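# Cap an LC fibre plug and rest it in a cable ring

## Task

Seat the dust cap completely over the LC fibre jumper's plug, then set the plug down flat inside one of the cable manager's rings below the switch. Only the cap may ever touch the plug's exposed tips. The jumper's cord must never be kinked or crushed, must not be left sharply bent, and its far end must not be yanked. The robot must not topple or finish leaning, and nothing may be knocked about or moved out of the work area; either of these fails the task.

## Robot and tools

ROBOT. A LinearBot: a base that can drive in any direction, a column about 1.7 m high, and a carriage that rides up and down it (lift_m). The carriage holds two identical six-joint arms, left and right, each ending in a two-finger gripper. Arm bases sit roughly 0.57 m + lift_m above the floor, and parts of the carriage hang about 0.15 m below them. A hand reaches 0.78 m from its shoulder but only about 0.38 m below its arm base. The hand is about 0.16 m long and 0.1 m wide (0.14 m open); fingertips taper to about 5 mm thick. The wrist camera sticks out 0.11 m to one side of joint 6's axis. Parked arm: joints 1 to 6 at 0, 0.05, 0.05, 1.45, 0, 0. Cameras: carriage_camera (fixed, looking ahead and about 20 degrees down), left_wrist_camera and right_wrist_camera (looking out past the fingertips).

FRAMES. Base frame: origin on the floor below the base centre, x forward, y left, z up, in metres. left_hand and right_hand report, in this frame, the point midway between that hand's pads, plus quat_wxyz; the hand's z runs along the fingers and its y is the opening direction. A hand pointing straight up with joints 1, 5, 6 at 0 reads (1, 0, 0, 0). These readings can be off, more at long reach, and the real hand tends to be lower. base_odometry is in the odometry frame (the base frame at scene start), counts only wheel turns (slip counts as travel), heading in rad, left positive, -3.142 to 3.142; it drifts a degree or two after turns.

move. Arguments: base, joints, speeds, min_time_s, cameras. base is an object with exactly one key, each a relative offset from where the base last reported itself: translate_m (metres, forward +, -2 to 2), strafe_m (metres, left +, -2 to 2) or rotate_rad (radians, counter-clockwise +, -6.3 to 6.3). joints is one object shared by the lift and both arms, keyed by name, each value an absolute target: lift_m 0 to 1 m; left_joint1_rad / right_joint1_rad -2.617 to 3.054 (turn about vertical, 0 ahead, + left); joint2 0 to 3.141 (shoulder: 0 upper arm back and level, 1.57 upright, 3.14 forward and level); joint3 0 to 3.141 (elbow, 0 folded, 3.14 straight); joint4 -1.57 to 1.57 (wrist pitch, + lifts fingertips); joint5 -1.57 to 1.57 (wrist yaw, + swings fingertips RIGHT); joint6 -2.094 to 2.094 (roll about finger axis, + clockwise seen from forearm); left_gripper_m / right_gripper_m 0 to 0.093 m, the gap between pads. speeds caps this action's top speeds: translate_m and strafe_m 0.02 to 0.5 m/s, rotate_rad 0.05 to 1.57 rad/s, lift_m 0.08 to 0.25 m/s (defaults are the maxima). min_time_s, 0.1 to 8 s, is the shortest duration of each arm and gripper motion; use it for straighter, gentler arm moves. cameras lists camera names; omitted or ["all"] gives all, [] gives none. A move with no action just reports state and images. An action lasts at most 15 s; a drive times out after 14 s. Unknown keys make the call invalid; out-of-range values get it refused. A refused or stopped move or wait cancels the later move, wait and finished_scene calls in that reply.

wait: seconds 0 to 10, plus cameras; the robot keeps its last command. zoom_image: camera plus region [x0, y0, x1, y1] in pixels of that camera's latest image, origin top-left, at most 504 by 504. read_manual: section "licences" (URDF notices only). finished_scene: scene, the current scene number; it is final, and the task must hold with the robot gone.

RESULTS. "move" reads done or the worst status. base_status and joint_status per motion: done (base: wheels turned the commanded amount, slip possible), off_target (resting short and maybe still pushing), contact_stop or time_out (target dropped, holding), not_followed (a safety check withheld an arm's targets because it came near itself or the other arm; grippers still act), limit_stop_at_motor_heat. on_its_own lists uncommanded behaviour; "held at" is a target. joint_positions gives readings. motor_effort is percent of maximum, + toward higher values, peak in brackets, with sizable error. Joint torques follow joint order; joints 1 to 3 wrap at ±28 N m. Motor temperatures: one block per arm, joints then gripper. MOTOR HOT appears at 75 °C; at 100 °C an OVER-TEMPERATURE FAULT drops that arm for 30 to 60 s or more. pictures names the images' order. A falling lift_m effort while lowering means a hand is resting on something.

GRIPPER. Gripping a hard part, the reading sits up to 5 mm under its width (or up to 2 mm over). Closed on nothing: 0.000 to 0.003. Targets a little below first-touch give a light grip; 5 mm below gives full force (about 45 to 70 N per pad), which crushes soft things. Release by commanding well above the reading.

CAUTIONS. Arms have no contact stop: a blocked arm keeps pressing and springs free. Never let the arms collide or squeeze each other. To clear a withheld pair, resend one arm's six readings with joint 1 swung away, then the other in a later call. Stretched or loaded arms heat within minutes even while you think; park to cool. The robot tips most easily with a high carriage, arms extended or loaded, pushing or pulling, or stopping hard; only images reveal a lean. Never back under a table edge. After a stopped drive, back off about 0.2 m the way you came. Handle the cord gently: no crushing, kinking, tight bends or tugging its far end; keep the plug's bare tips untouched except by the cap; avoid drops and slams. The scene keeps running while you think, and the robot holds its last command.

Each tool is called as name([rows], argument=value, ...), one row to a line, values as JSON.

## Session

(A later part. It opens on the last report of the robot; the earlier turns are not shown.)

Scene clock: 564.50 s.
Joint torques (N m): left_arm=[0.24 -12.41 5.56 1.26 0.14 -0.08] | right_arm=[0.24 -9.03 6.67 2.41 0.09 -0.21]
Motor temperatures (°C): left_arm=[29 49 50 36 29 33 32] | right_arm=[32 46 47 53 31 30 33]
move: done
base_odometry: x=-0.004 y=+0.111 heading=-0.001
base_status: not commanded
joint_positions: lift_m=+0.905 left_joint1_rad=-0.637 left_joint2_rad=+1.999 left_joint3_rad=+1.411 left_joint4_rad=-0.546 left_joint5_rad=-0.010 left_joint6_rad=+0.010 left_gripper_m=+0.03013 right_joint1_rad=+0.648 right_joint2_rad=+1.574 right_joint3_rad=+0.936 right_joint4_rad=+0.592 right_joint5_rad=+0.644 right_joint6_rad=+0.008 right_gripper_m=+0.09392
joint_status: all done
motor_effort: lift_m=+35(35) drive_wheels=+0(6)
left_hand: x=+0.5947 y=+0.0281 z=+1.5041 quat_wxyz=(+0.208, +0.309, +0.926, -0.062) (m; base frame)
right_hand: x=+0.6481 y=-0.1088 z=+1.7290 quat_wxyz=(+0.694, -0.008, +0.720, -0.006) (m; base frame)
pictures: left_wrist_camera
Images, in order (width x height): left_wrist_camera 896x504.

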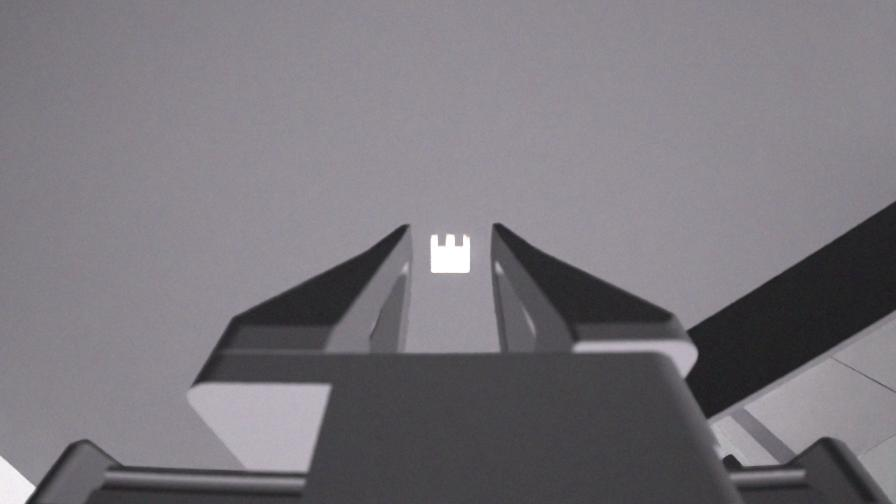

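move(base={"translate_m": -0.009}, speeds={"translate_m": 0.02}, cameras=[])

move(base={"strafe_m": 0.007}, speeds={"strafe_m": 0.02}, cameras=["left_wrist_camera"])

zoom_image(camera="left_wrist_camera", region=[360, 180, 560, 310])

Scene clock: 569.93 s.
Joint torques (N m): left_arm=[0.2 -12.33 5.82 1.19 0.13 -0.09] | right_arm=[0.05 -9.16 6.68 2.39 0.11 -0.2]
Motor temperatures (°C): left_arm=[29 50 49 36 29 33 32] | right_arm=[32 46 47 53 31 30 33]
move: done
base_odometry: x=-0.013 y=+0.111 heading=-0.001
base_status: done
joint_positions: lift_m=+0.905 left_joint1_rad=-0.637 left_joint2_rad=+1.998 left_joint3_rad=+1.408 left_joint4_rad=-0.540 left_joint5_rad=-0.010 left_joint6_rad=+0.010 left_gripper_m=+0.03013 right_joint1_rad=+0.648 right_joint2_rad=+1.574 right_joint3_rad=+0.936 right_joint4_rad=+0.593 right_joint5_rad=+0.644 right_joint6_rad=+0.008 right_gripper_m=+0.09392
joint_status: not commanded
motor_effort: lift_m=+35(35) drive_wheels=+4(7)
left_hand: x=+0.5953 y=+0.0279 z=+1.5043 quat_wxyz=(+0.210, +0.309, +0.925, -0.063) (m; base frame)
right_hand: x=+0.6480 y=-0.1087 z=+1.7291 quat_wxyz=(+0.694, -0.008, +0.720, -0.005) (m; base frame)
pictures: none
No camera images: "cameras" was empty.

Scene clock: 570.70 s.
Joint torques (N m): left_arm=[0.14 -12.38 5.87 1.19 0.12 -0.08] | right_arm=[-0.1 -8.95 6.68 2.41 0.09 -0.21]
Motor temperatures (°C): left_arm=[29 50 49 36 29 33 32] | right_arm=[32 46 47 53 31 30 33]
move: done
base_odometry: x=-0.013 y=+0.118 heading=-0.001
base_status: done
joint_positions: lift_m=+0.905 left_joint1_rad=-0.636 left_joint2_rad=+1.998 left_joint3_rad=+1.408 left_joint4_rad=-0.538 left_joint5_rad=-0.008 left_joint6_rad=+0.010 left_gripper_m=+0.03013 right_joint1_rad=+0.650 right_joint2_rad=+1.574 right_joint3_rad=+0.936 right_joint4_rad=+0.593 right_joint5_rad=+0.645 right_joint6_rad=+0.008 right_gripper_m=+0.09392
joint_status: not commanded
motor_effort: lift_m=+35(35) drive_wheels=+0(7)
left_hand: x=+0.5955 y=+0.0277 z=+1.5044 quat_wxyz=(+0.210, +0.309, +0.925, -0.064) (m; base frame)
right_hand: x=+0.6477 y=-0.1081 z=+1.7291 quat_wxyz=(+0.694, -0.009, +0.720, -0.005) (m; base frame)
pictures: left_wrist_camera
Images, in order (width x height): left_wrist_camera 896x504.

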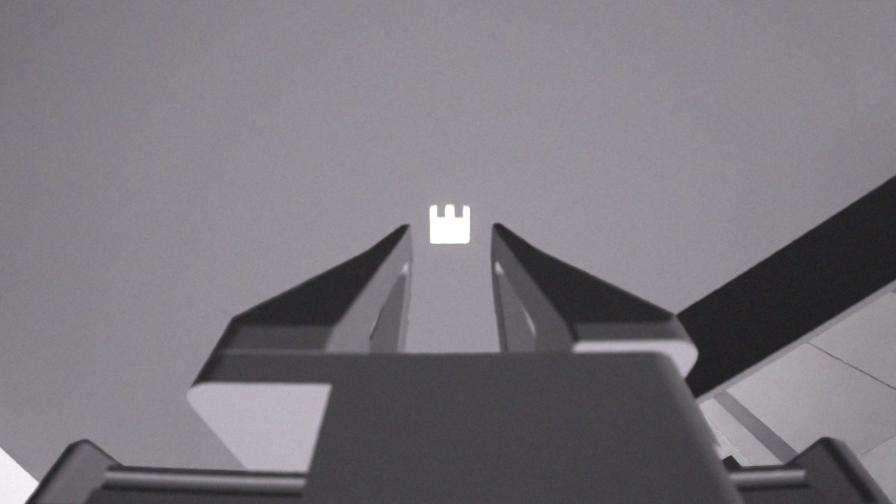

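Scaled by 2.520 from the camera's 896x504 image, which has a finer 1280x720 frame.

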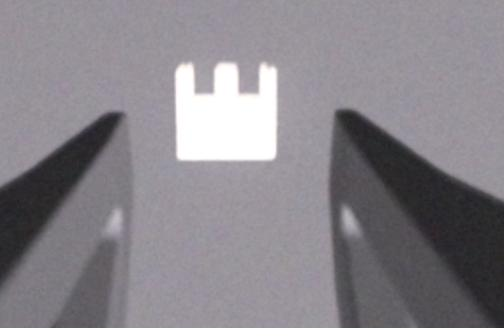

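move(joints={"lift_m": 0.898}, speeds={"lift_m": 0.08}, cameras=["left_wrist_camera", "carriage_camera"])

zoom_image(camera="left_wrist_camera", region=[360, 180, 560, 310])

zoom_image(camera="carriage_camera", region=[380, 290, 480, 370])

Scene clock: 579.80 s.
Joint torques (N m): left_arm=[0.12 -11.17 5.87 1.2 0.11 -0.08] | right_arm=[0.02 -8.96 6.82 2.41 0.09 -0.21]
Motor temperatures (°C): left_arm=[29 50 49 36 29 33 32] | right_arm=[32 46 47 53 31 30 33]
move: done
base_odometry: x=-0.013 y=+0.118 heading=-0.001
base_status: not commanded
joint_positions: lift_m=+0.898 left_joint1_rad=-0.636 left_joint2_rad=+1.985 left_joint3_rad=+1.408 left_joint4_rad=-0.536 left_joint5_rad=-0.006 left_joint6_rad=+0.010 left_gripper_m=+0.03013 right_joint1_rad=+0.650 right_joint2_rad=+1.574 right_joint3_rad=+0.934 right_joint4_rad=+0.592 right_joint5_rad=+0.645 right_joint6_rad=+0.008 right_gripper_m=+0.09392
joint_status: all done
motor_effort: lift_m=+33(35) drive_wheels=-1(5)
left_hand: x=+0.5965 y=+0.0268 z=+1.5037 quat_wxyz=(+0.217, +0.308, +0.924, -0.067) (m; base frame)
right_hand: x=+0.6475 y=-0.1083 z=+1.7214 quat_wxyz=(+0.693, -0.009, +0.721, -0.006) (m; base frame)
pictures: carriage_camera, left_wrist_camera
Images, in order (width x height): carriage_camera 896x504, left_wrist_camera 896x504.

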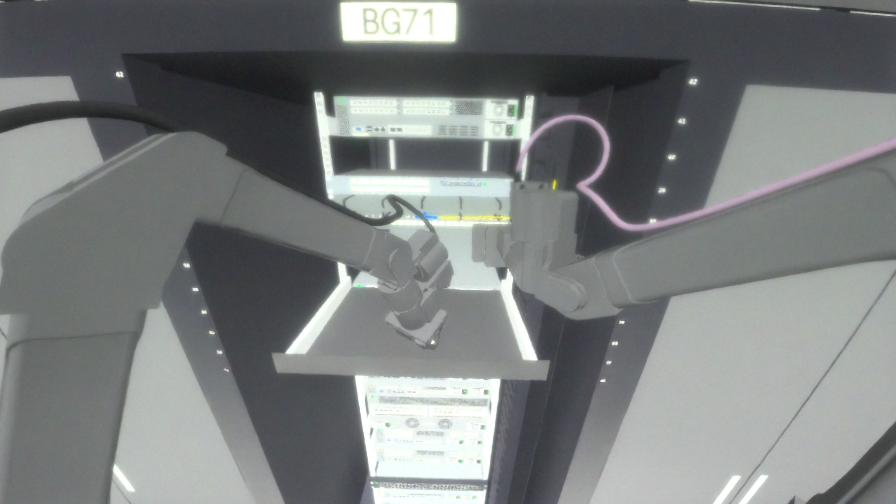

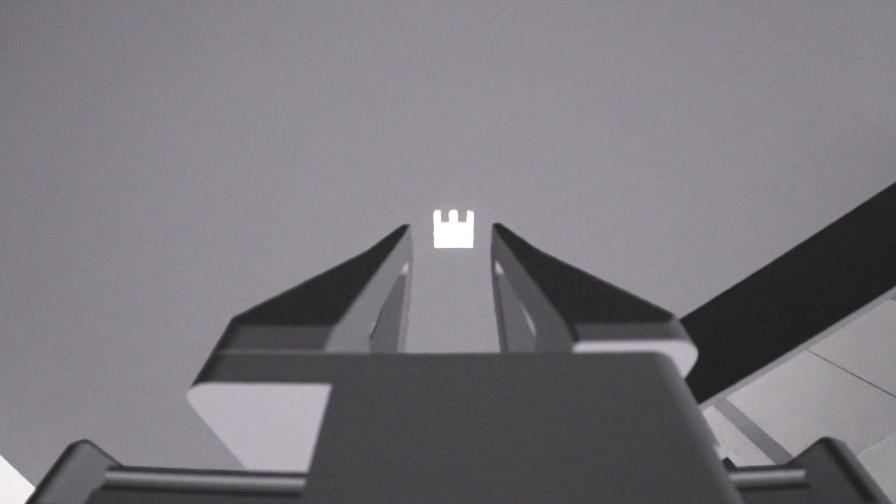

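Scaled by 2.520 from the camera's 896x504 image, which has a finer 1280x720 frame.

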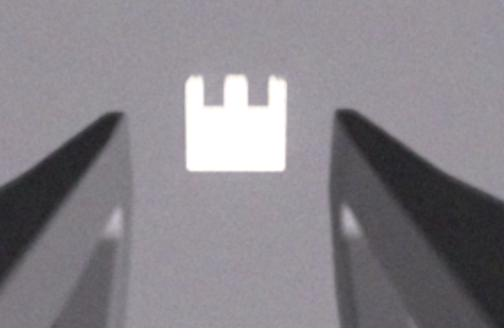

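Scaled by 5.040 from the camera's 896x504 image, which has a finer 1280x720 frame.

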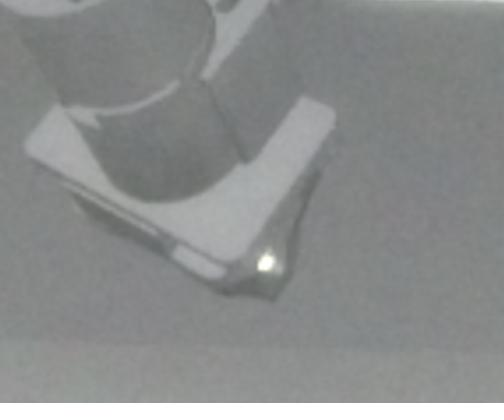

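move(joints={"lift_m": 0.902}, speeds={"lift_m": 0.08}, cameras=[])

move(joints={"left_gripper_m": 0.017}, min_time_s=1.5, cameras=["left_wrist_camera"])

zoom_image(camera="left_wrist_camera", region=[360, 180, 560, 310])

Scene clock: 588.20 s.
Joint torques (N m): left_arm=[0.12 -11.11 6.13 1.21 0.11 -0.09] | right_arm=[-0.01 -8.85 6.83 2.38 0.09 -0.21]
Motor temperatures (°C): left_arm=[29 51 48 36 29 33 32] | right_arm=[32 47 47 53 31 30 33]
move: done
base_odometry: x=-0.013 y=+0.118 heading=-0.001
base_status: not commanded
joint_positions: lift_m=+0.902 left_joint1_rad=-0.636 left_joint2_rad=+1.985 left_joint3_rad=+1.404 left_joint4_rad=-0.538 left_joint5_rad=-0.006 left_joint6_rad=+0.010 left_gripper_m=+0.03013 right_joint1_rad=+0.650 right_joint2_rad=+1.573 right_joint3_rad=+0.934 right_joint4_rad=+0.595 right_joint5_rad=+0.645 right_joint6_rad=+0.008 right_gripper_m=+0.09392
joint_status: all done
motor_effort: lift_m=+36(42) drive_wheels=+2(5)
left_hand: x=+0.5953 y=+0.0277 z=+1.5060 quat_wxyz=(+0.215, +0.309, +0.924, -0.066) (m; base frame)
right_hand: x=+0.6474 y=-0.1084 z=+1.7262 quat_wxyz=(+0.694, -0.008, +0.719, -0.005) (m; base frame)
pictures: none
No camera images: "cameras" was empty.

Scene clock: 590.00 s.
Joint torques (N m): left_arm=[0.13 -11.17 6.17 1.2 0.11 -0.08] | right_arm=[0.02 -8.91 6.83 2.38 0.09 -0.21]
Motor temperatures (°C): left_arm=[29 51 48 36 29 33 32] | right_arm=[32 47 47 53 31 30 33]
move: done
base_odometry: x=-0.013 y=+0.118 heading=-0.001
base_status: not commanded
joint_positions: lift_m=+0.902 left_joint1_rad=-0.636 left_joint2_rad=+1.985 left_joint3_rad=+1.404 left_joint4_rad=-0.538 left_joint5_rad=-0.006 left_joint6_rad=+0.010 left_gripper_m=+0.01713 right_joint1_rad=+0.650 right_joint2_rad=+1.573 right_joint3_rad=+0.934 right_joint4_rad=+0.595 right_joint5_rad=+0.645 right_joint6_rad=+0.008 right_gripper_m=+0.09392
joint_status: all done
motor_effort: lift_m=+36(36) drive_wheels=-2(7)
left_hand: x=+0.5953 y=+0.0277 z=+1.5060 quat_wxyz=(+0.215, +0.309, +0.924, -0.066) (m; base frame)
right_hand: x=+0.6474 y=-0.1084 z=+1.7262 quat_wxyz=(+0.694, -0.008, +0.719, -0.005) (m; base frame)
pictures: left_wrist_camera
Images, in order (width x height): left_wrist_camera 896x504.

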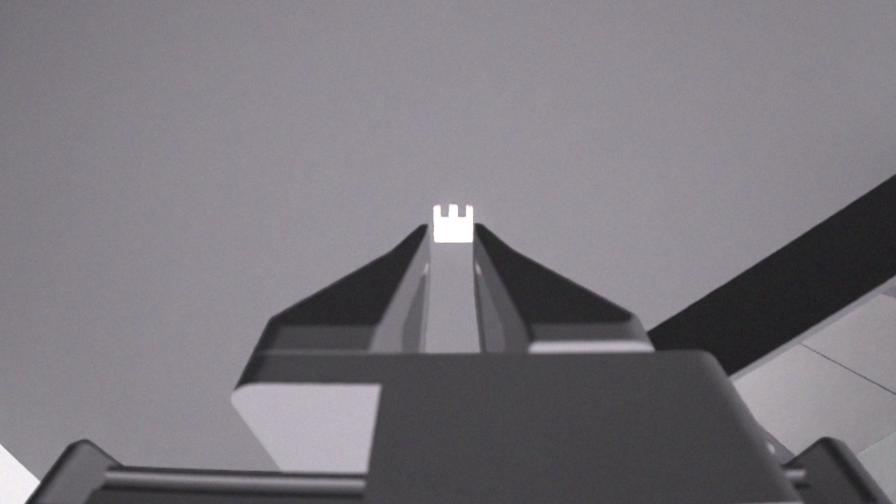

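Scaled by 2.520 from the camera's 896x504 image, which has a finer 1280x720 frame.

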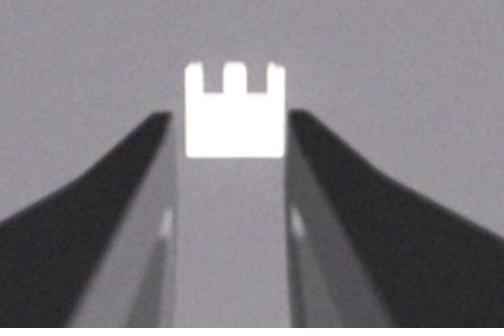

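move(joints={"left_gripper_m": 0.013}, min_time_s=1, cameras=["left_wrist_camera"])

zoom_image(camera="left_wrist_camera", region=[360, 180, 560, 310])

Scene clock: 595.70 s.
Joint torques (N m): left_arm=[0.16 -11.17 6.16 1.2 0.11 -0.08] | right_arm=[0.01 -8.87 6.83 2.38 0.09 -0.21]
Motor temperatures (°C): left_arm=[29 52 48 36 29 33 32] | right_arm=[32 47 47 53 31 30 33]
move: done
base_odometry: x=-0.013 y=+0.118 heading=-0.001
base_status: not commanded
joint_positions: lift_m=+0.902 left_joint1_rad=-0.636 left_joint2_rad=+1.985 left_joint3_rad=+1.404 left_joint4_rad=-0.538 left_joint5_rad=-0.006 left_joint6_rad=+0.010 left_gripper_m=+0.01324 right_joint1_rad=+0.650 right_joint2_rad=+1.573 right_joint3_rad=+0.934 right_joint4_rad=+0.595 right_joint5_rad=+0.645 right_joint6_rad=+0.008 right_gripper_m=+0.09392
joint_status: all done
motor_effort: lift_m=+36(36) drive_wheels=+1(6)
left_hand: x=+0.5953 y=+0.0277 z=+1.5060 quat_wxyz=(+0.215, +0.309, +0.924, -0.066) (m; base frame)
right_hand: x=+0.6474 y=-0.1084 z=+1.7262 quat_wxyz=(+0.694, -0.008, +0.719, -0.005) (m; base frame)
pictures: left_wrist_camera
Images, in order (width x height): left_wrist_camera 896x504.

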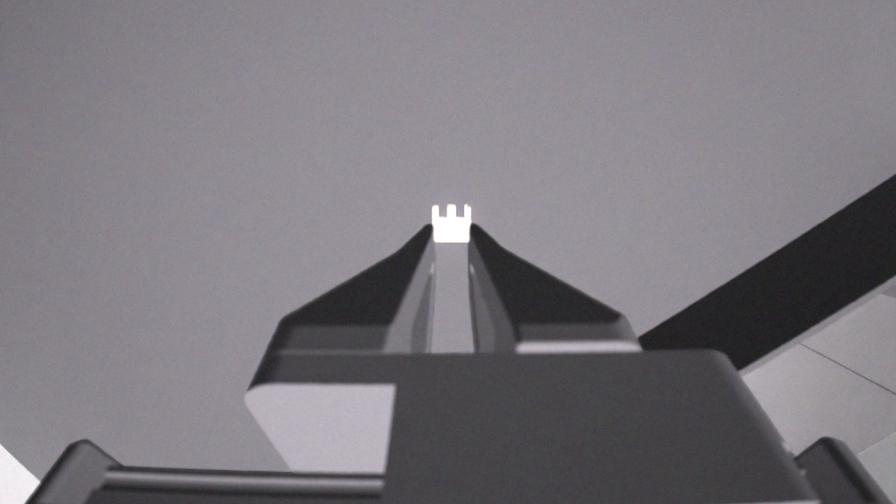

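Scaled by 2.520 from the camera's 896x504 image, which has a finer 1280x720 frame.

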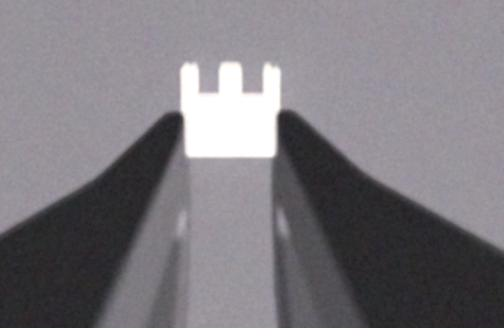

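move(joints={"left_gripper_m": 0.009}, min_time_s=1.5, cameras=["left_wrist_camera"])

zoom_image(camera="left_wrist_camera", region=[360, 180, 560, 310])

Scene clock: 600.30 s.
Joint torques (N m): left_arm=[0.13 -11.11 6.13 1.2 0.11 -0.08] | right_arm=[0.01 -8.9 6.83 2.37 0.09 -0.21]
Motor temperatures (°C): left_arm=[29 52 48 36 29 33 32] | right_arm=[32 47 47 52 31 30 33]
move: done
base_odometry: x=-0.013 y=+0.118 heading=-0.001
base_status: not commanded
joint_positions: lift_m=+0.902 left_joint1_rad=-0.636 left_joint2_rad=+1.985 left_joint3_rad=+1.404 left_joint4_rad=-0.538 left_joint5_rad=-0.006 left_joint6_rad=+0.010 left_gripper_m=+0.00961 right_joint1_rad=+0.650 right_joint2_rad=+1.573 right_joint3_rad=+0.934 right_joint4_rad=+0.595 right_joint5_rad=+0.645 right_joint6_rad=+0.008 right_gripper_m=+0.09392
joint_status: all done
motor_effort: lift_m=+36(36) drive_wheels=-3(4)
left_hand: x=+0.5953 y=+0.0277 z=+1.5060 quat_wxyz=(+0.215, +0.309, +0.924, -0.066) (m; base frame)
right_hand: x=+0.6474 y=-0.1084 z=+1.7262 quat_wxyz=(+0.694, -0.008, +0.719, -0.005) (m; base frame)
pictures: left_wrist_camera
Images, in order (width x height): left_wrist_camera 896x504.

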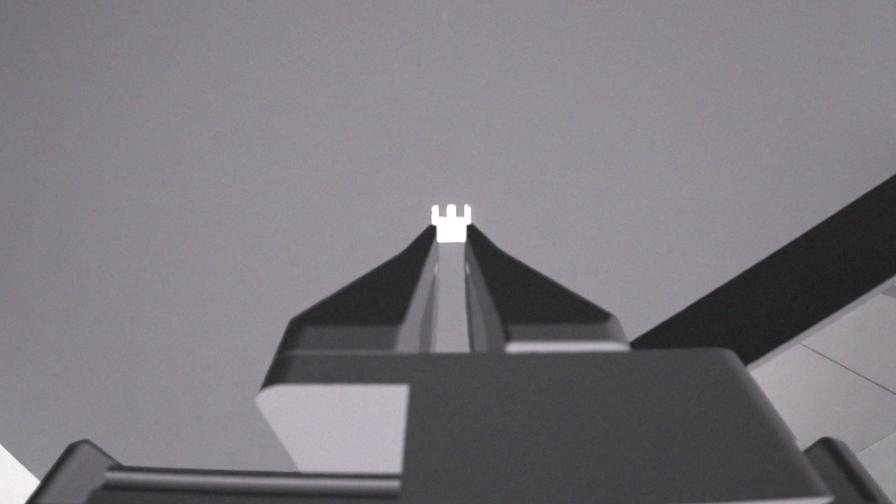

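Scaled by 2.520 from the camera's 896x504 image, which has a finer 1280x720 frame.

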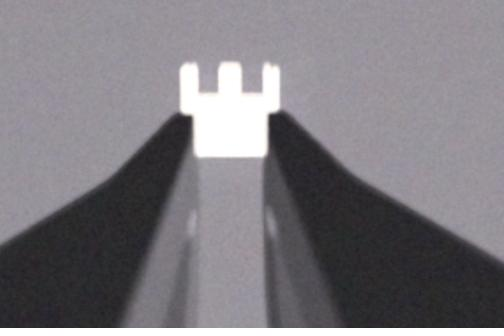

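move(joints={"left_gripper_m": 0.024}, min_time_s=1, cameras=[])

move(base={"translate_m": 0.0065}, speeds={"translate_m": 0.02}, cameras=[])

move(base={"strafe_m": -0.0045}, speeds={"strafe_m": 0.02}, cameras=["left_wrist_camera", "carriage_camera"])

zoom_image(camera="left_wrist_camera", region=[360, 180, 560, 310])

zoom_image(camera="carriage_camera", region=[380, 290, 480, 370])

Scene clock: 624.17 s.
Joint torques (N m): left_arm=[0.13 -11.15 6.16 1.21 0.11 -0.07] | right_arm=[0.01 -8.88 6.82 2.37 0.09 -0.2]
Motor temperatures (°C): left_arm=[29 54 48 36 29 33 33] | right_arm=[32 47 47 52 31 30 33]
move: done
base_odometry: x=-0.013 y=+0.118 heading=-0.001
base_status: not commanded
joint_positions: lift_m=+0.902 left_joint1_rad=-0.636 left_joint2_rad=+1.985 left_joint3_rad=+1.404 left_joint4_rad=-0.538 left_joint5_rad=-0.006 left_joint6_rad=+0.010 left_gripper_m=+0.02390 right_joint1_rad=+0.650 right_joint2_rad=+1.573 right_joint3_rad=+0.934 right_joint4_rad=+0.595 right_joint5_rad=+0.645 right_joint6_rad=+0.008 right_gripper_m=+0.09392
joint_status: all done
motor_effort: lift_m=+36(36) drive_wheels=-2(6)
left_hand: x=+0.5953 y=+0.0277 z=+1.5060 quat_wxyz=(+0.215, +0.309, +0.924, -0.066) (m; base frame)
right_hand: x=+0.6474 y=-0.1084 z=+1.7262 quat_wxyz=(+0.694, -0.008, +0.719, -0.005) (m; base frame)
pictures: none
No camera images: "cameras" was empty.

Scene clock: 624.90 s.
Joint torques (N m): left_arm=[0.08 -11.12 6.12 1.21 0.11 -0.09] | right_arm=[0.05 -8.95 6.84 2.38 0.08 -0.21]
Motor temperatures (°C): left_arm=[29 54 48 36 29 33 33] | right_arm=[32 47 47 52 31 30 33]
move: done
base_odometry: x=-0.007 y=+0.117 heading=-0.001
base_status: done
joint_positions: lift_m=+0.902 left_joint1_rad=-0.635 left_joint2_rad=+1.985 left_joint3_rad=+1.404 left_joint4_rad=-0.538 left_joint5_rad=-0.006 left_joint6_rad=+0.010 left_gripper_m=+0.02390 right_joint1_rad=+0.650 right_joint2_rad=+1.573 right_joint3_rad=+0.934 right_joint4_rad=+0.595 right_joint5_rad=+0.645 right_joint6_rad=+0.008 right_gripper_m=+0.09392
joint_status: not commanded
motor_effort: lift_m=+36(36) drive_wheels=+0(7)
left_hand: x=+0.5954 y=+0.0279 z=+1.5060 quat_wxyz=(+0.215, +0.308, +0.924, -0.066) (m; base frame)
right_hand: x=+0.6474 y=-0.1084 z=+1.7262 quat_wxyz=(+0.694, -0.008, +0.719, -0.005) (m; base frame)
pictures: none
No camera images: "cameras" was empty.

Scene clock: 625.50 s.
Joint torques (N m): left_arm=[0.06 -11.17 6.17 1.21 0.11 -0.08] | right_arm=[-0.02 -8.87 6.82 2.37 0.07 -0.2]
Motor temperatures (°C): left_arm=[29 54 48 36 29 33 33] | right_arm=[32 47 47 52 31 30 33]
move: done
base_odometry: x=-0.007 y=+0.113 heading=-0.001
base_status: done
joint_positions: lift_m=+0.902 left_joint1_rad=-0.635 left_joint2_rad=+1.985 left_joint3_rad=+1.404 left_joint4_rad=-0.538 left_joint5_rad=-0.006 left_joint6_rad=+0.010 left_gripper_m=+0.02390 right_joint1_rad=+0.649 right_joint2_rad=+1.573 right_joint3_rad=+0.934 right_joint4_rad=+0.595 right_joint5_rad=+0.646 right_joint6_rad=+0.008 right_gripper_m=+0.09392
joint_status: not commanded
motor_effort: lift_m=+36(36) drive_wheels=+1(7)
left_hand: x=+0.5955 y=+0.0281 z=+1.5060 quat_wxyz=(+0.214, +0.308, +0.925, -0.066) (m; base frame)
right_hand: x=+0.6476 y=-0.1089 z=+1.7262 quat_wxyz=(+0.694, -0.008, +0.719, -0.006) (m; base frame)
pictures: carriage_camera, left_wrist_camera
Images, in order (width x height): carriage_camera 896x504, left_wrist_camera 896x504.

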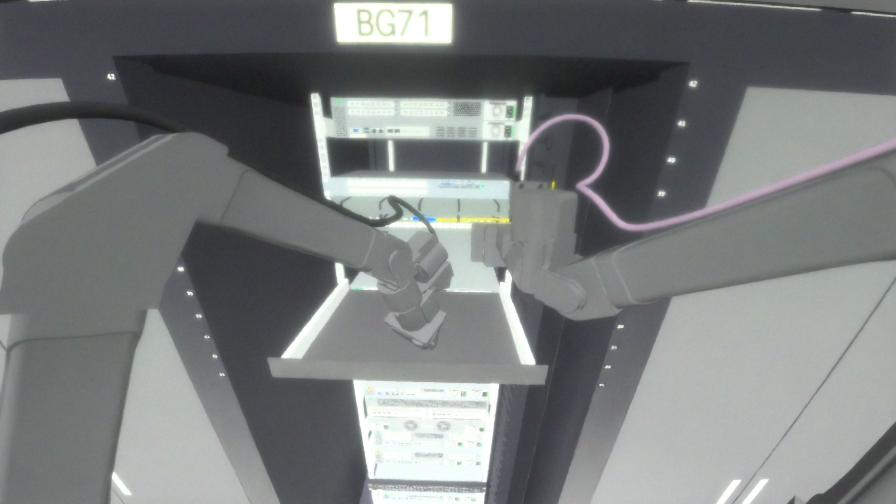

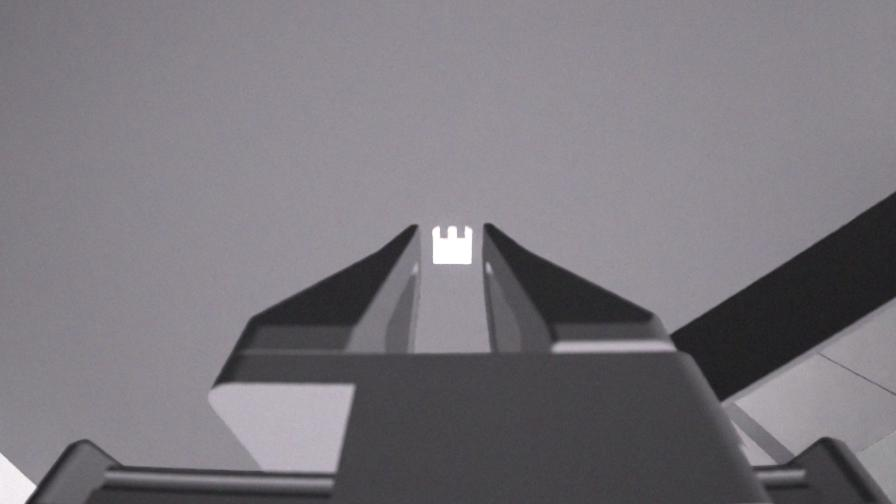

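Scaled by 2.520 from the camera's 896x504 image, which has a finer 1280x720 frame.

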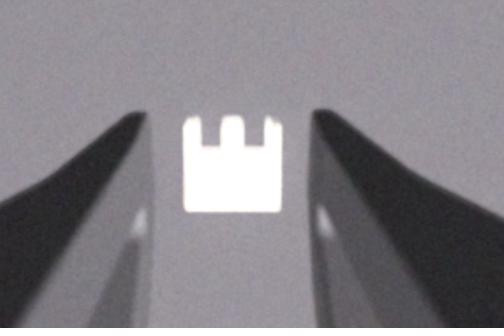

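Scaled by 5.040 from the camera's 896x504 image, which has a finer 1280x720 frame.

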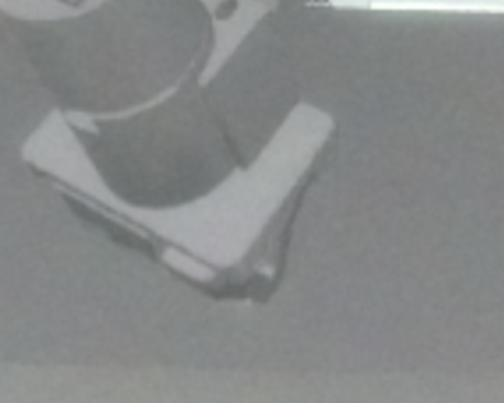

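move(joints={"lift_m": 0.898}, speeds={"lift_m": 0.08}, cameras=[])

move(joints={"left_gripper_m": 0.012}, min_time_s=2, cameras=["left_wrist_camera"])

zoom_image(camera="left_wrist_camera", region=[360, 180, 560, 310])

Scene clock: 630.93 s.
Joint torques (N m): left_arm=[0.05 -10.8 6.16 1.18 0.1 -0.08] | right_arm=[0.06 -8.9 6.9 2.4 0.07 -0.2]
Motor temperatures (°C): left_arm=[29 54 48 36 29 33 33] | right_arm=[32 47 47 52 31 30 33]
move: done
base_odometry: x=-0.007 y=+0.113 heading=-0.001
base_status: not commanded
joint_positions: lift_m=+0.898 left_joint1_rad=-0.635 left_joint2_rad=+1.981 left_joint3_rad=+1.404 left_joint4_rad=-0.535 left_joint5_rad=-0.006 left_joint6_rad=+0.009 left_gripper_m=+0.02390 right_joint1_rad=+0.649 right_joint2_rad=+1.573 right_joint3_rad=+0.933 right_joint4_rad=+0.593 right_joint5_rad=+0.646 right_joint6_rad=+0.008 right_gripper_m=+0.09392
joint_status: all done
motor_effort: lift_m=+33(34) drive_wheels=+0(6)
left_hand: x=+0.5962 y=+0.0275 z=+1.5041 quat_wxyz=(+0.218, +0.308, +0.924, -0.067) (m; base frame)
right_hand: x=+0.6474 y=-0.1090 z=+1.7219 quat_wxyz=(+0.694, -0.008, +0.720, -0.006) (m; base frame)
pictures: none
No camera images: "cameras" was empty.

Scene clock: 633.23 s.
Joint torques (N m): left_arm=[0.08 -10.85 6.16 1.18 0.1 -0.08] | right_arm=[0.08 -8.84 6.91 2.39 0.07 -0.21]
Motor temperatures (°C): left_arm=[29 54 47 36 29 33 33] | right_arm=[32 47 48 52 31 30 33]
move: done
base_odometry: x=-0.007 y=+0.113 heading=-0.001
base_status: not commanded
joint_positions: lift_m=+0.898 left_joint1_rad=-0.635 left_joint2_rad=+1.981 left_joint3_rad=+1.404 left_joint4_rad=-0.535 left_joint5_rad=-0.006 left_joint6_rad=+0.009 left_gripper_m=+0.01214 right_joint1_rad=+0.649 right_joint2_rad=+1.573 right_joint3_rad=+0.933 right_joint4_rad=+0.593 right_joint5_rad=+0.646 right_joint6_rad=+0.008 right_gripper_m=+0.09392
joint_status: all done
motor_effort: lift_m=+33(33) drive_wheels=+2(6)
left_hand: x=+0.5962 y=+0.0275 z=+1.5041 quat_wxyz=(+0.218, +0.308, +0.924, -0.067) (m; base frame)
right_hand: x=+0.6474 y=-0.1090 z=+1.7219 quat_wxyz=(+0.694, -0.008, +0.720, -0.006) (m; base frame)
pictures: left_wrist_camera
Images, in order (width x height): left_wrist_camera 896x504.

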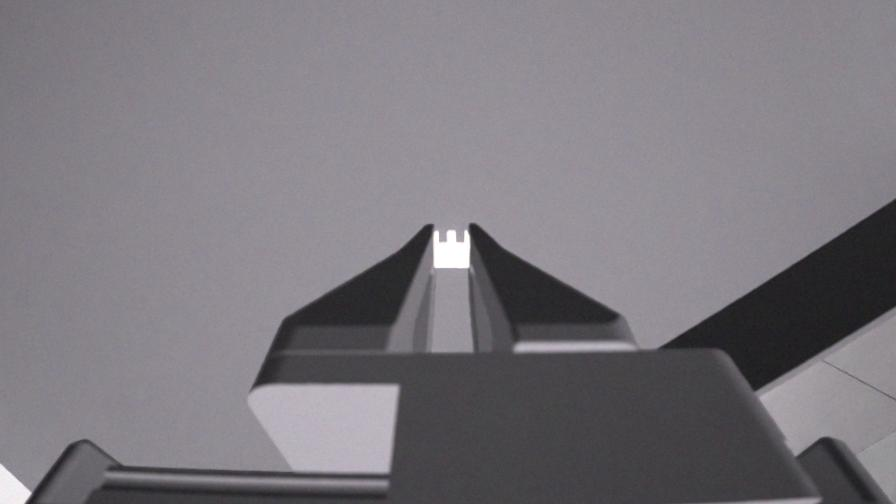

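Scaled by 2.520 from the camera's 896x504 image, which has a finer 1280x720 frame.

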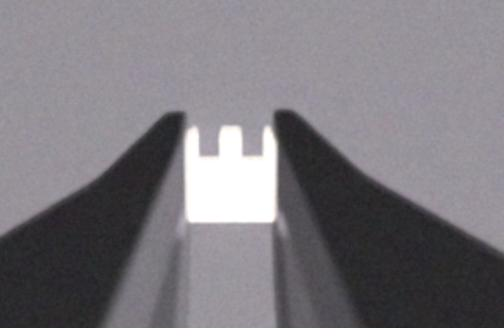

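move(joints={"left_gripper_m": 0.009}, min_time_s=1, cameras=["left_wrist_camera"])

zoom_image(camera="left_wrist_camera", region=[360, 180, 560, 310])

Scene clock: 637.70 s.
Joint torques (N m): left_arm=[0.05 -10.86 6.17 1.18 0.11 -0.08] | right_arm=[0.08 -8.87 6.91 2.4 0.08 -0.21]
Motor temperatures (°C): left_arm=[29 53 47 36 29 33 33] | right_arm=[32 46 48 52 31 30 33]
move: done
base_odometry: x=-0.007 y=+0.113 heading=-0.001
base_status: not commanded
joint_positions: lift_m=+0.898 left_joint1_rad=-0.635 left_joint2_rad=+1.981 left_joint3_rad=+1.404 left_joint4_rad=-0.535 left_joint5_rad=-0.006 left_joint6_rad=+0.009 left_gripper_m=+0.01213 right_joint1_rad=+0.649 right_joint2_rad=+1.573 right_joint3_rad=+0.933 right_joint4_rad=+0.593 right_joint5_rad=+0.646 right_joint6_rad=+0.008 right_gripper_m=+0.09392
joint_status: all done
motor_effort: lift_m=+33(33) drive_wheels=+6(6)
left_hand: x=+0.5962 y=+0.0275 z=+1.5041 quat_wxyz=(+0.218, +0.308, +0.924, -0.067) (m; base frame)
right_hand: x=+0.6474 y=-0.1090 z=+1.7219 quat_wxyz=(+0.694, -0.008, +0.720, -0.006) (m; base frame)
pictures: left_wrist_camera
Images, in order (width x height): left_wrist_camera 896x504.

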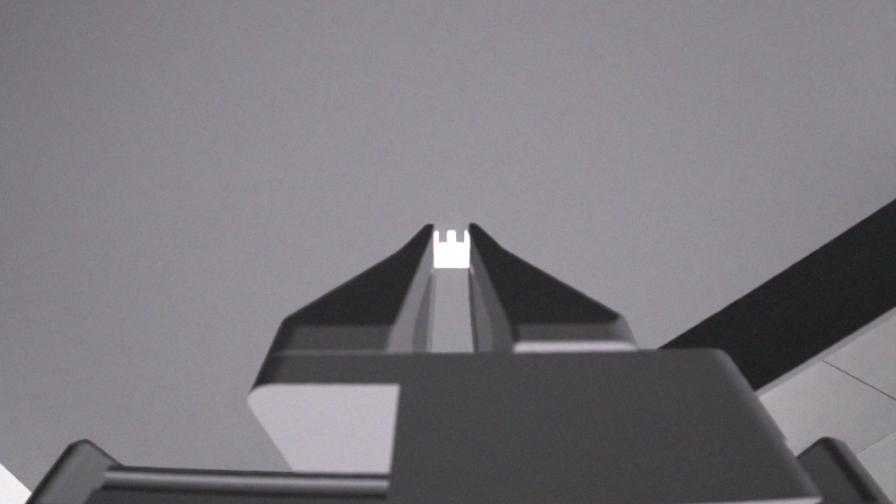

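Scaled by 2.520 from the camera's 896x504 image, which has a finer 1280x720 frame.

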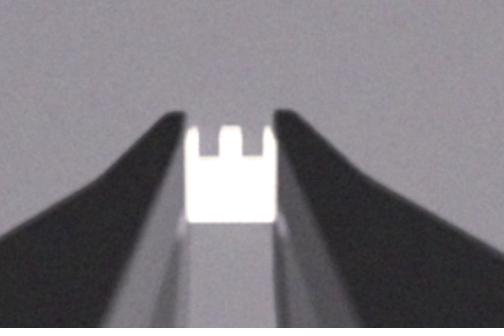

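move(joints={"left_gripper_m": 0.0075, "lift_m": 0.95}, speeds={"lift_m": 0.1})

zoom_image(camera="left_wrist_camera", region=[360, 180, 560, 310])

Scene clock: 641.37 s.
Joint torques (N m): left_arm=[0.08 -10.77 6.54 1.21 0.11 -0.08] | right_arm=[0.06 -8.81 6.95 2.35 0.07 -0.21]
Motor temperatures (°C): left_arm=[29 53 47 36 29 33 33] | right_arm=[32 46 48 52 31 30 33]
move: off_target
base_odometry: x=-0.007 y=+0.113 heading=-0.001
base_status: not commanded
joint_positions: lift_m=+0.950 left_joint1_rad=-0.635 left_joint2_rad=+1.981 left_joint3_rad=+1.400 left_joint4_rad=-0.538 left_joint5_rad=-0.006 left_joint6_rad=+0.009 left_gripper_m=+0.01213 right_joint1_rad=+0.649 right_joint2_rad=+1.572 right_joint3_rad=+0.933 right_joint4_rad=+0.596 right_joint5_rad=+0.646 right_joint6_rad=+0.008 right_gripper_m=+0.09392
joint_status: left_gripper_m off_target (ended at +0.01213, target +0.00750); the others done
motor_effort: lift_m=+35(43) drive_wheels=+2(6)
left_hand: x=+0.5947 y=+0.0287 z=+1.5542 quat_wxyz=(+0.214, +0.308, +0.925, -0.066) (m; base frame)
right_hand: x=+0.6474 y=-0.1090 z=+1.7746 quat_wxyz=(+0.695, -0.007, +0.719, -0.005) (m; base frame)
pictures: carriage_camera, left_wrist_camera, right_wrist_camera
Images, in order (width x height): carriage_camera 896x504, left_wrist_camera 896x504, right_wrist_camera 896x504.

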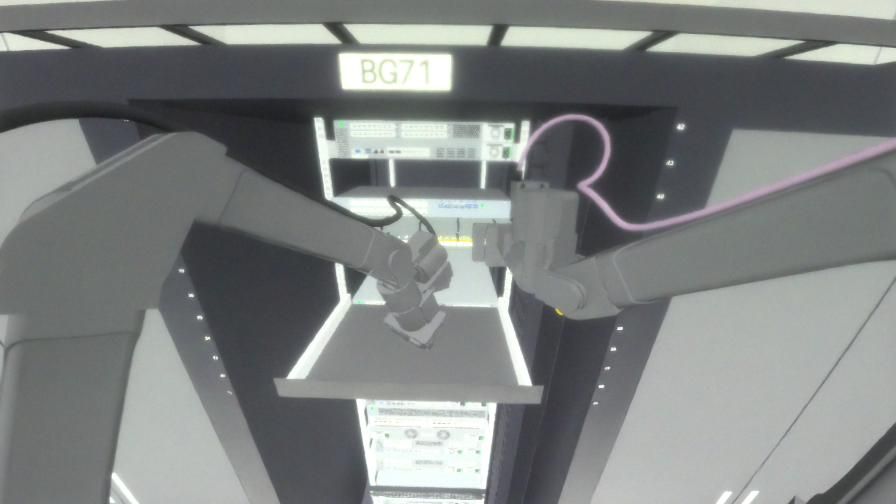

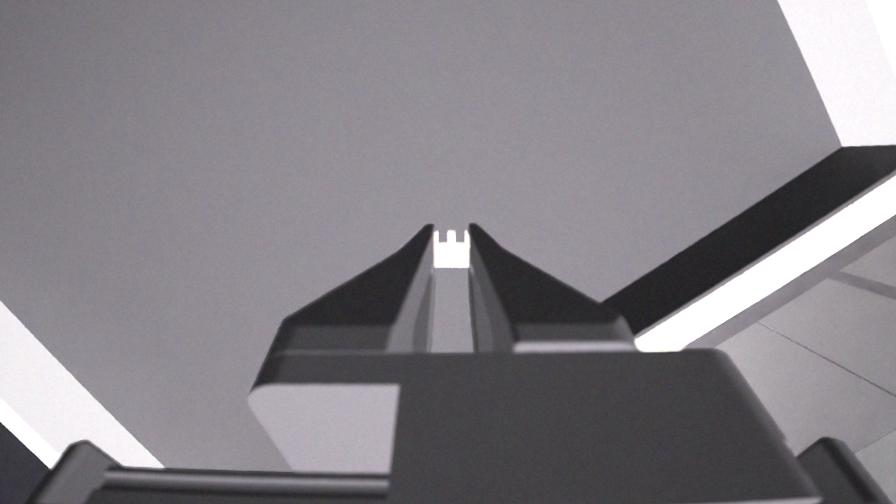

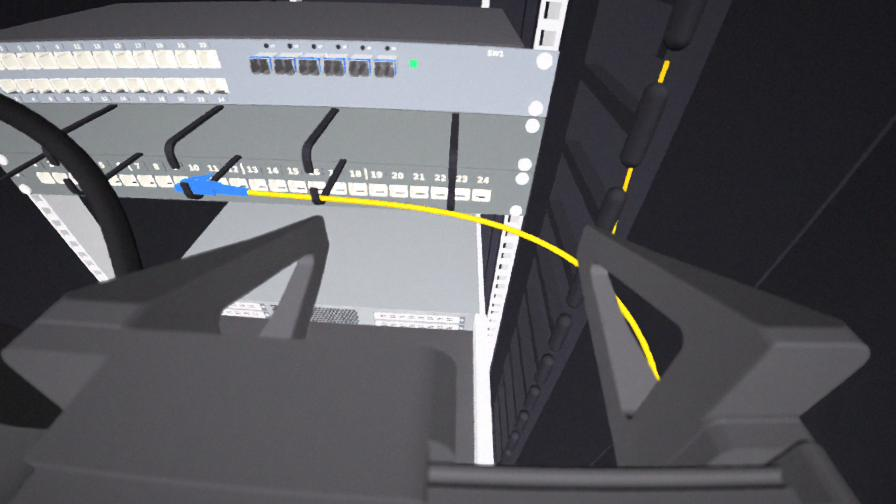

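Scaled by 2.520 from the camera's 896x504 image, which has a finer 1280x720 frame.

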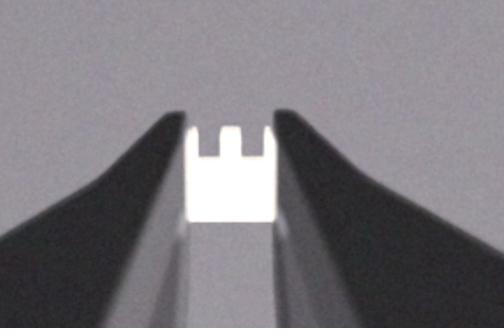

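move(joints={"lift_m": 1.0, "left_joint1_rad": -0.35, "left_joint2_rad": 1.541, "left_joint3_rad": 0.858, "left_joint4_rad": -0.451}, speeds={"lift_m": 0.15}, min_time_s=2, cameras=[])

move(joints={"right_joint1_rad": 0.951, "right_joint2_rad": 1.89, "right_joint3_rad": 0.82, "right_joint4_rad": 1.085, "right_joint5_rad": 0.515, "right_joint6_rad": 1.571}, min_time_s=3)

Scene clock: 730.77 s.
Joint torques (N m): left_arm=[0.65 -8.29 5.76 1.28 0.11 -0.08] | right_arm=[0.06 -8.81 6.9 2.34 0.07 -0.2]
Motor temperatures (°C): left_arm=[29 53 46 36 29 33 34] | right_arm=[32 46 49 50 31 30 33]
move: done
base_odometry: x=-0.007 y=+0.113 heading=-0.001
base_status: not commanded
joint_positions: lift_m=+1.000 left_joint1_rad=-0.358 left_joint2_rad=+1.570 left_joint3_rad=+0.873 left_joint4_rad=-0.466 left_joint5_rad=-0.006 left_joint6_rad=+0.009 left_gripper_m=+0.01213 right_joint1_rad=+0.649 right_joint2_rad=+1.572 right_joint3_rad=+0.933 right_joint4_rad=+0.598 right_joint5_rad=+0.646 right_joint6_rad=+0.008 right_gripper_m=+0.09392
joint_status: all done
motor_effort: lift_m=+35(43) drive_wheels=-3(6)
left_hand: x=+0.5377 y=+0.1875 z=+1.5947 quat_wxyz=(+0.200, +0.178, +0.963, -0.032) (m; base frame)
right_hand: x=+0.6474 y=-0.1090 z=+1.8251 quat_wxyz=(+0.696, -0.007, +0.718, -0.005) (m; base frame)
pictures: none
No camera images: "cameras" was empty.

Scene clock: 734.10 s.
Joint torques (N m): left_arm=[0.7 -8.28 5.78 1.27 0.1 -0.08] | right_arm=[0.58 -7.77 4.96 2.46 -0.1 -0.11]
Motor temperatures (°C): left_arm=[29 53 46 36 29 33 34] | right_arm=[32 45 49 51 31 30 33]
move: done
base_odometry: x=-0.007 y=+0.113 heading=-0.001
base_status: not commanded
joint_positions: lift_m=+1.000 left_joint1_rad=-0.358 left_joint2_rad=+1.570 left_joint3_rad=+0.873 left_joint4_rad=-0.464 left_joint5_rad=-0.006 left_joint6_rad=+0.009 left_gripper_m=+0.01213 right_joint1_rad=+0.945 right_joint2_rad=+1.873 right_joint3_rad=+0.833 right_joint4_rad=+1.083 right_joint5_rad=+0.525 right_joint6_rad=+1.559 right_gripper_m=+0.09392
joint_status: all done
motor_effort: lift_m=+35(36) drive_wheels=+1(6)
left_hand: x=+0.5381 y=+0.1874 z=+1.5949 quat_wxyz=(+0.201, +0.178, +0.963, -0.032) (m; base frame)
right_hand: x=+0.5760 y=+0.0455 z=+1.7486 quat_wxyz=(+0.389, +0.380, +0.580, +0.606) (m; base frame)
pictures: carriage_camera, left_wrist_camera, right_wrist_camera
Images, in order (width x height): carriage_camera 896x504, left_wrist_camera 896x504, right_wrist_camera 896x504.

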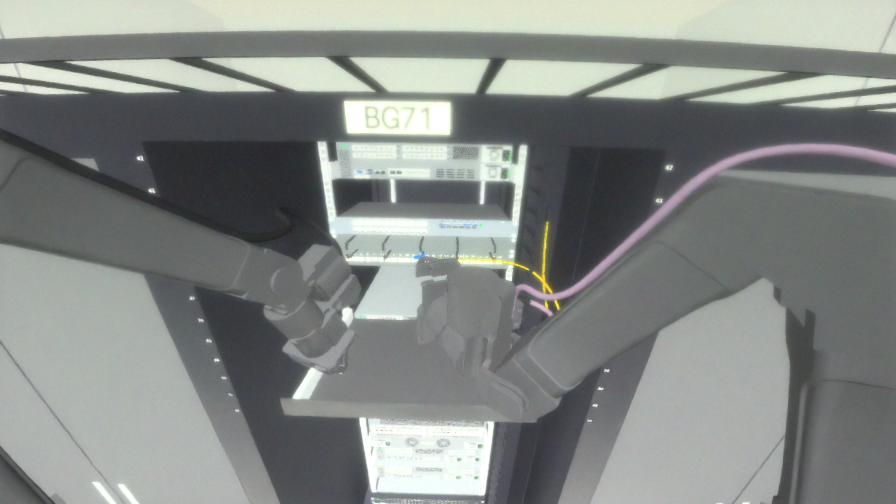

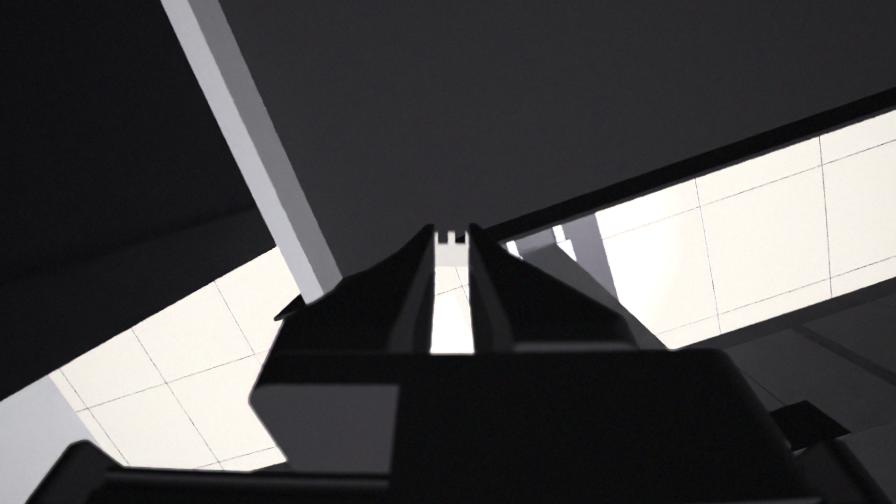

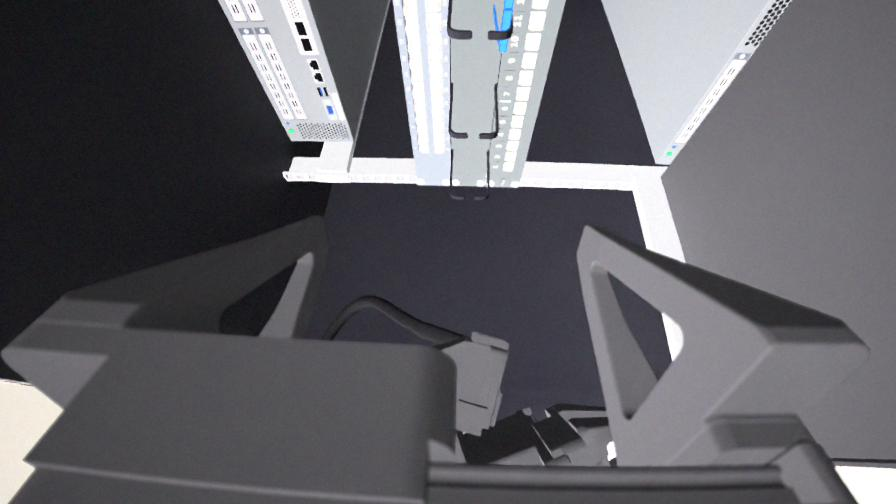

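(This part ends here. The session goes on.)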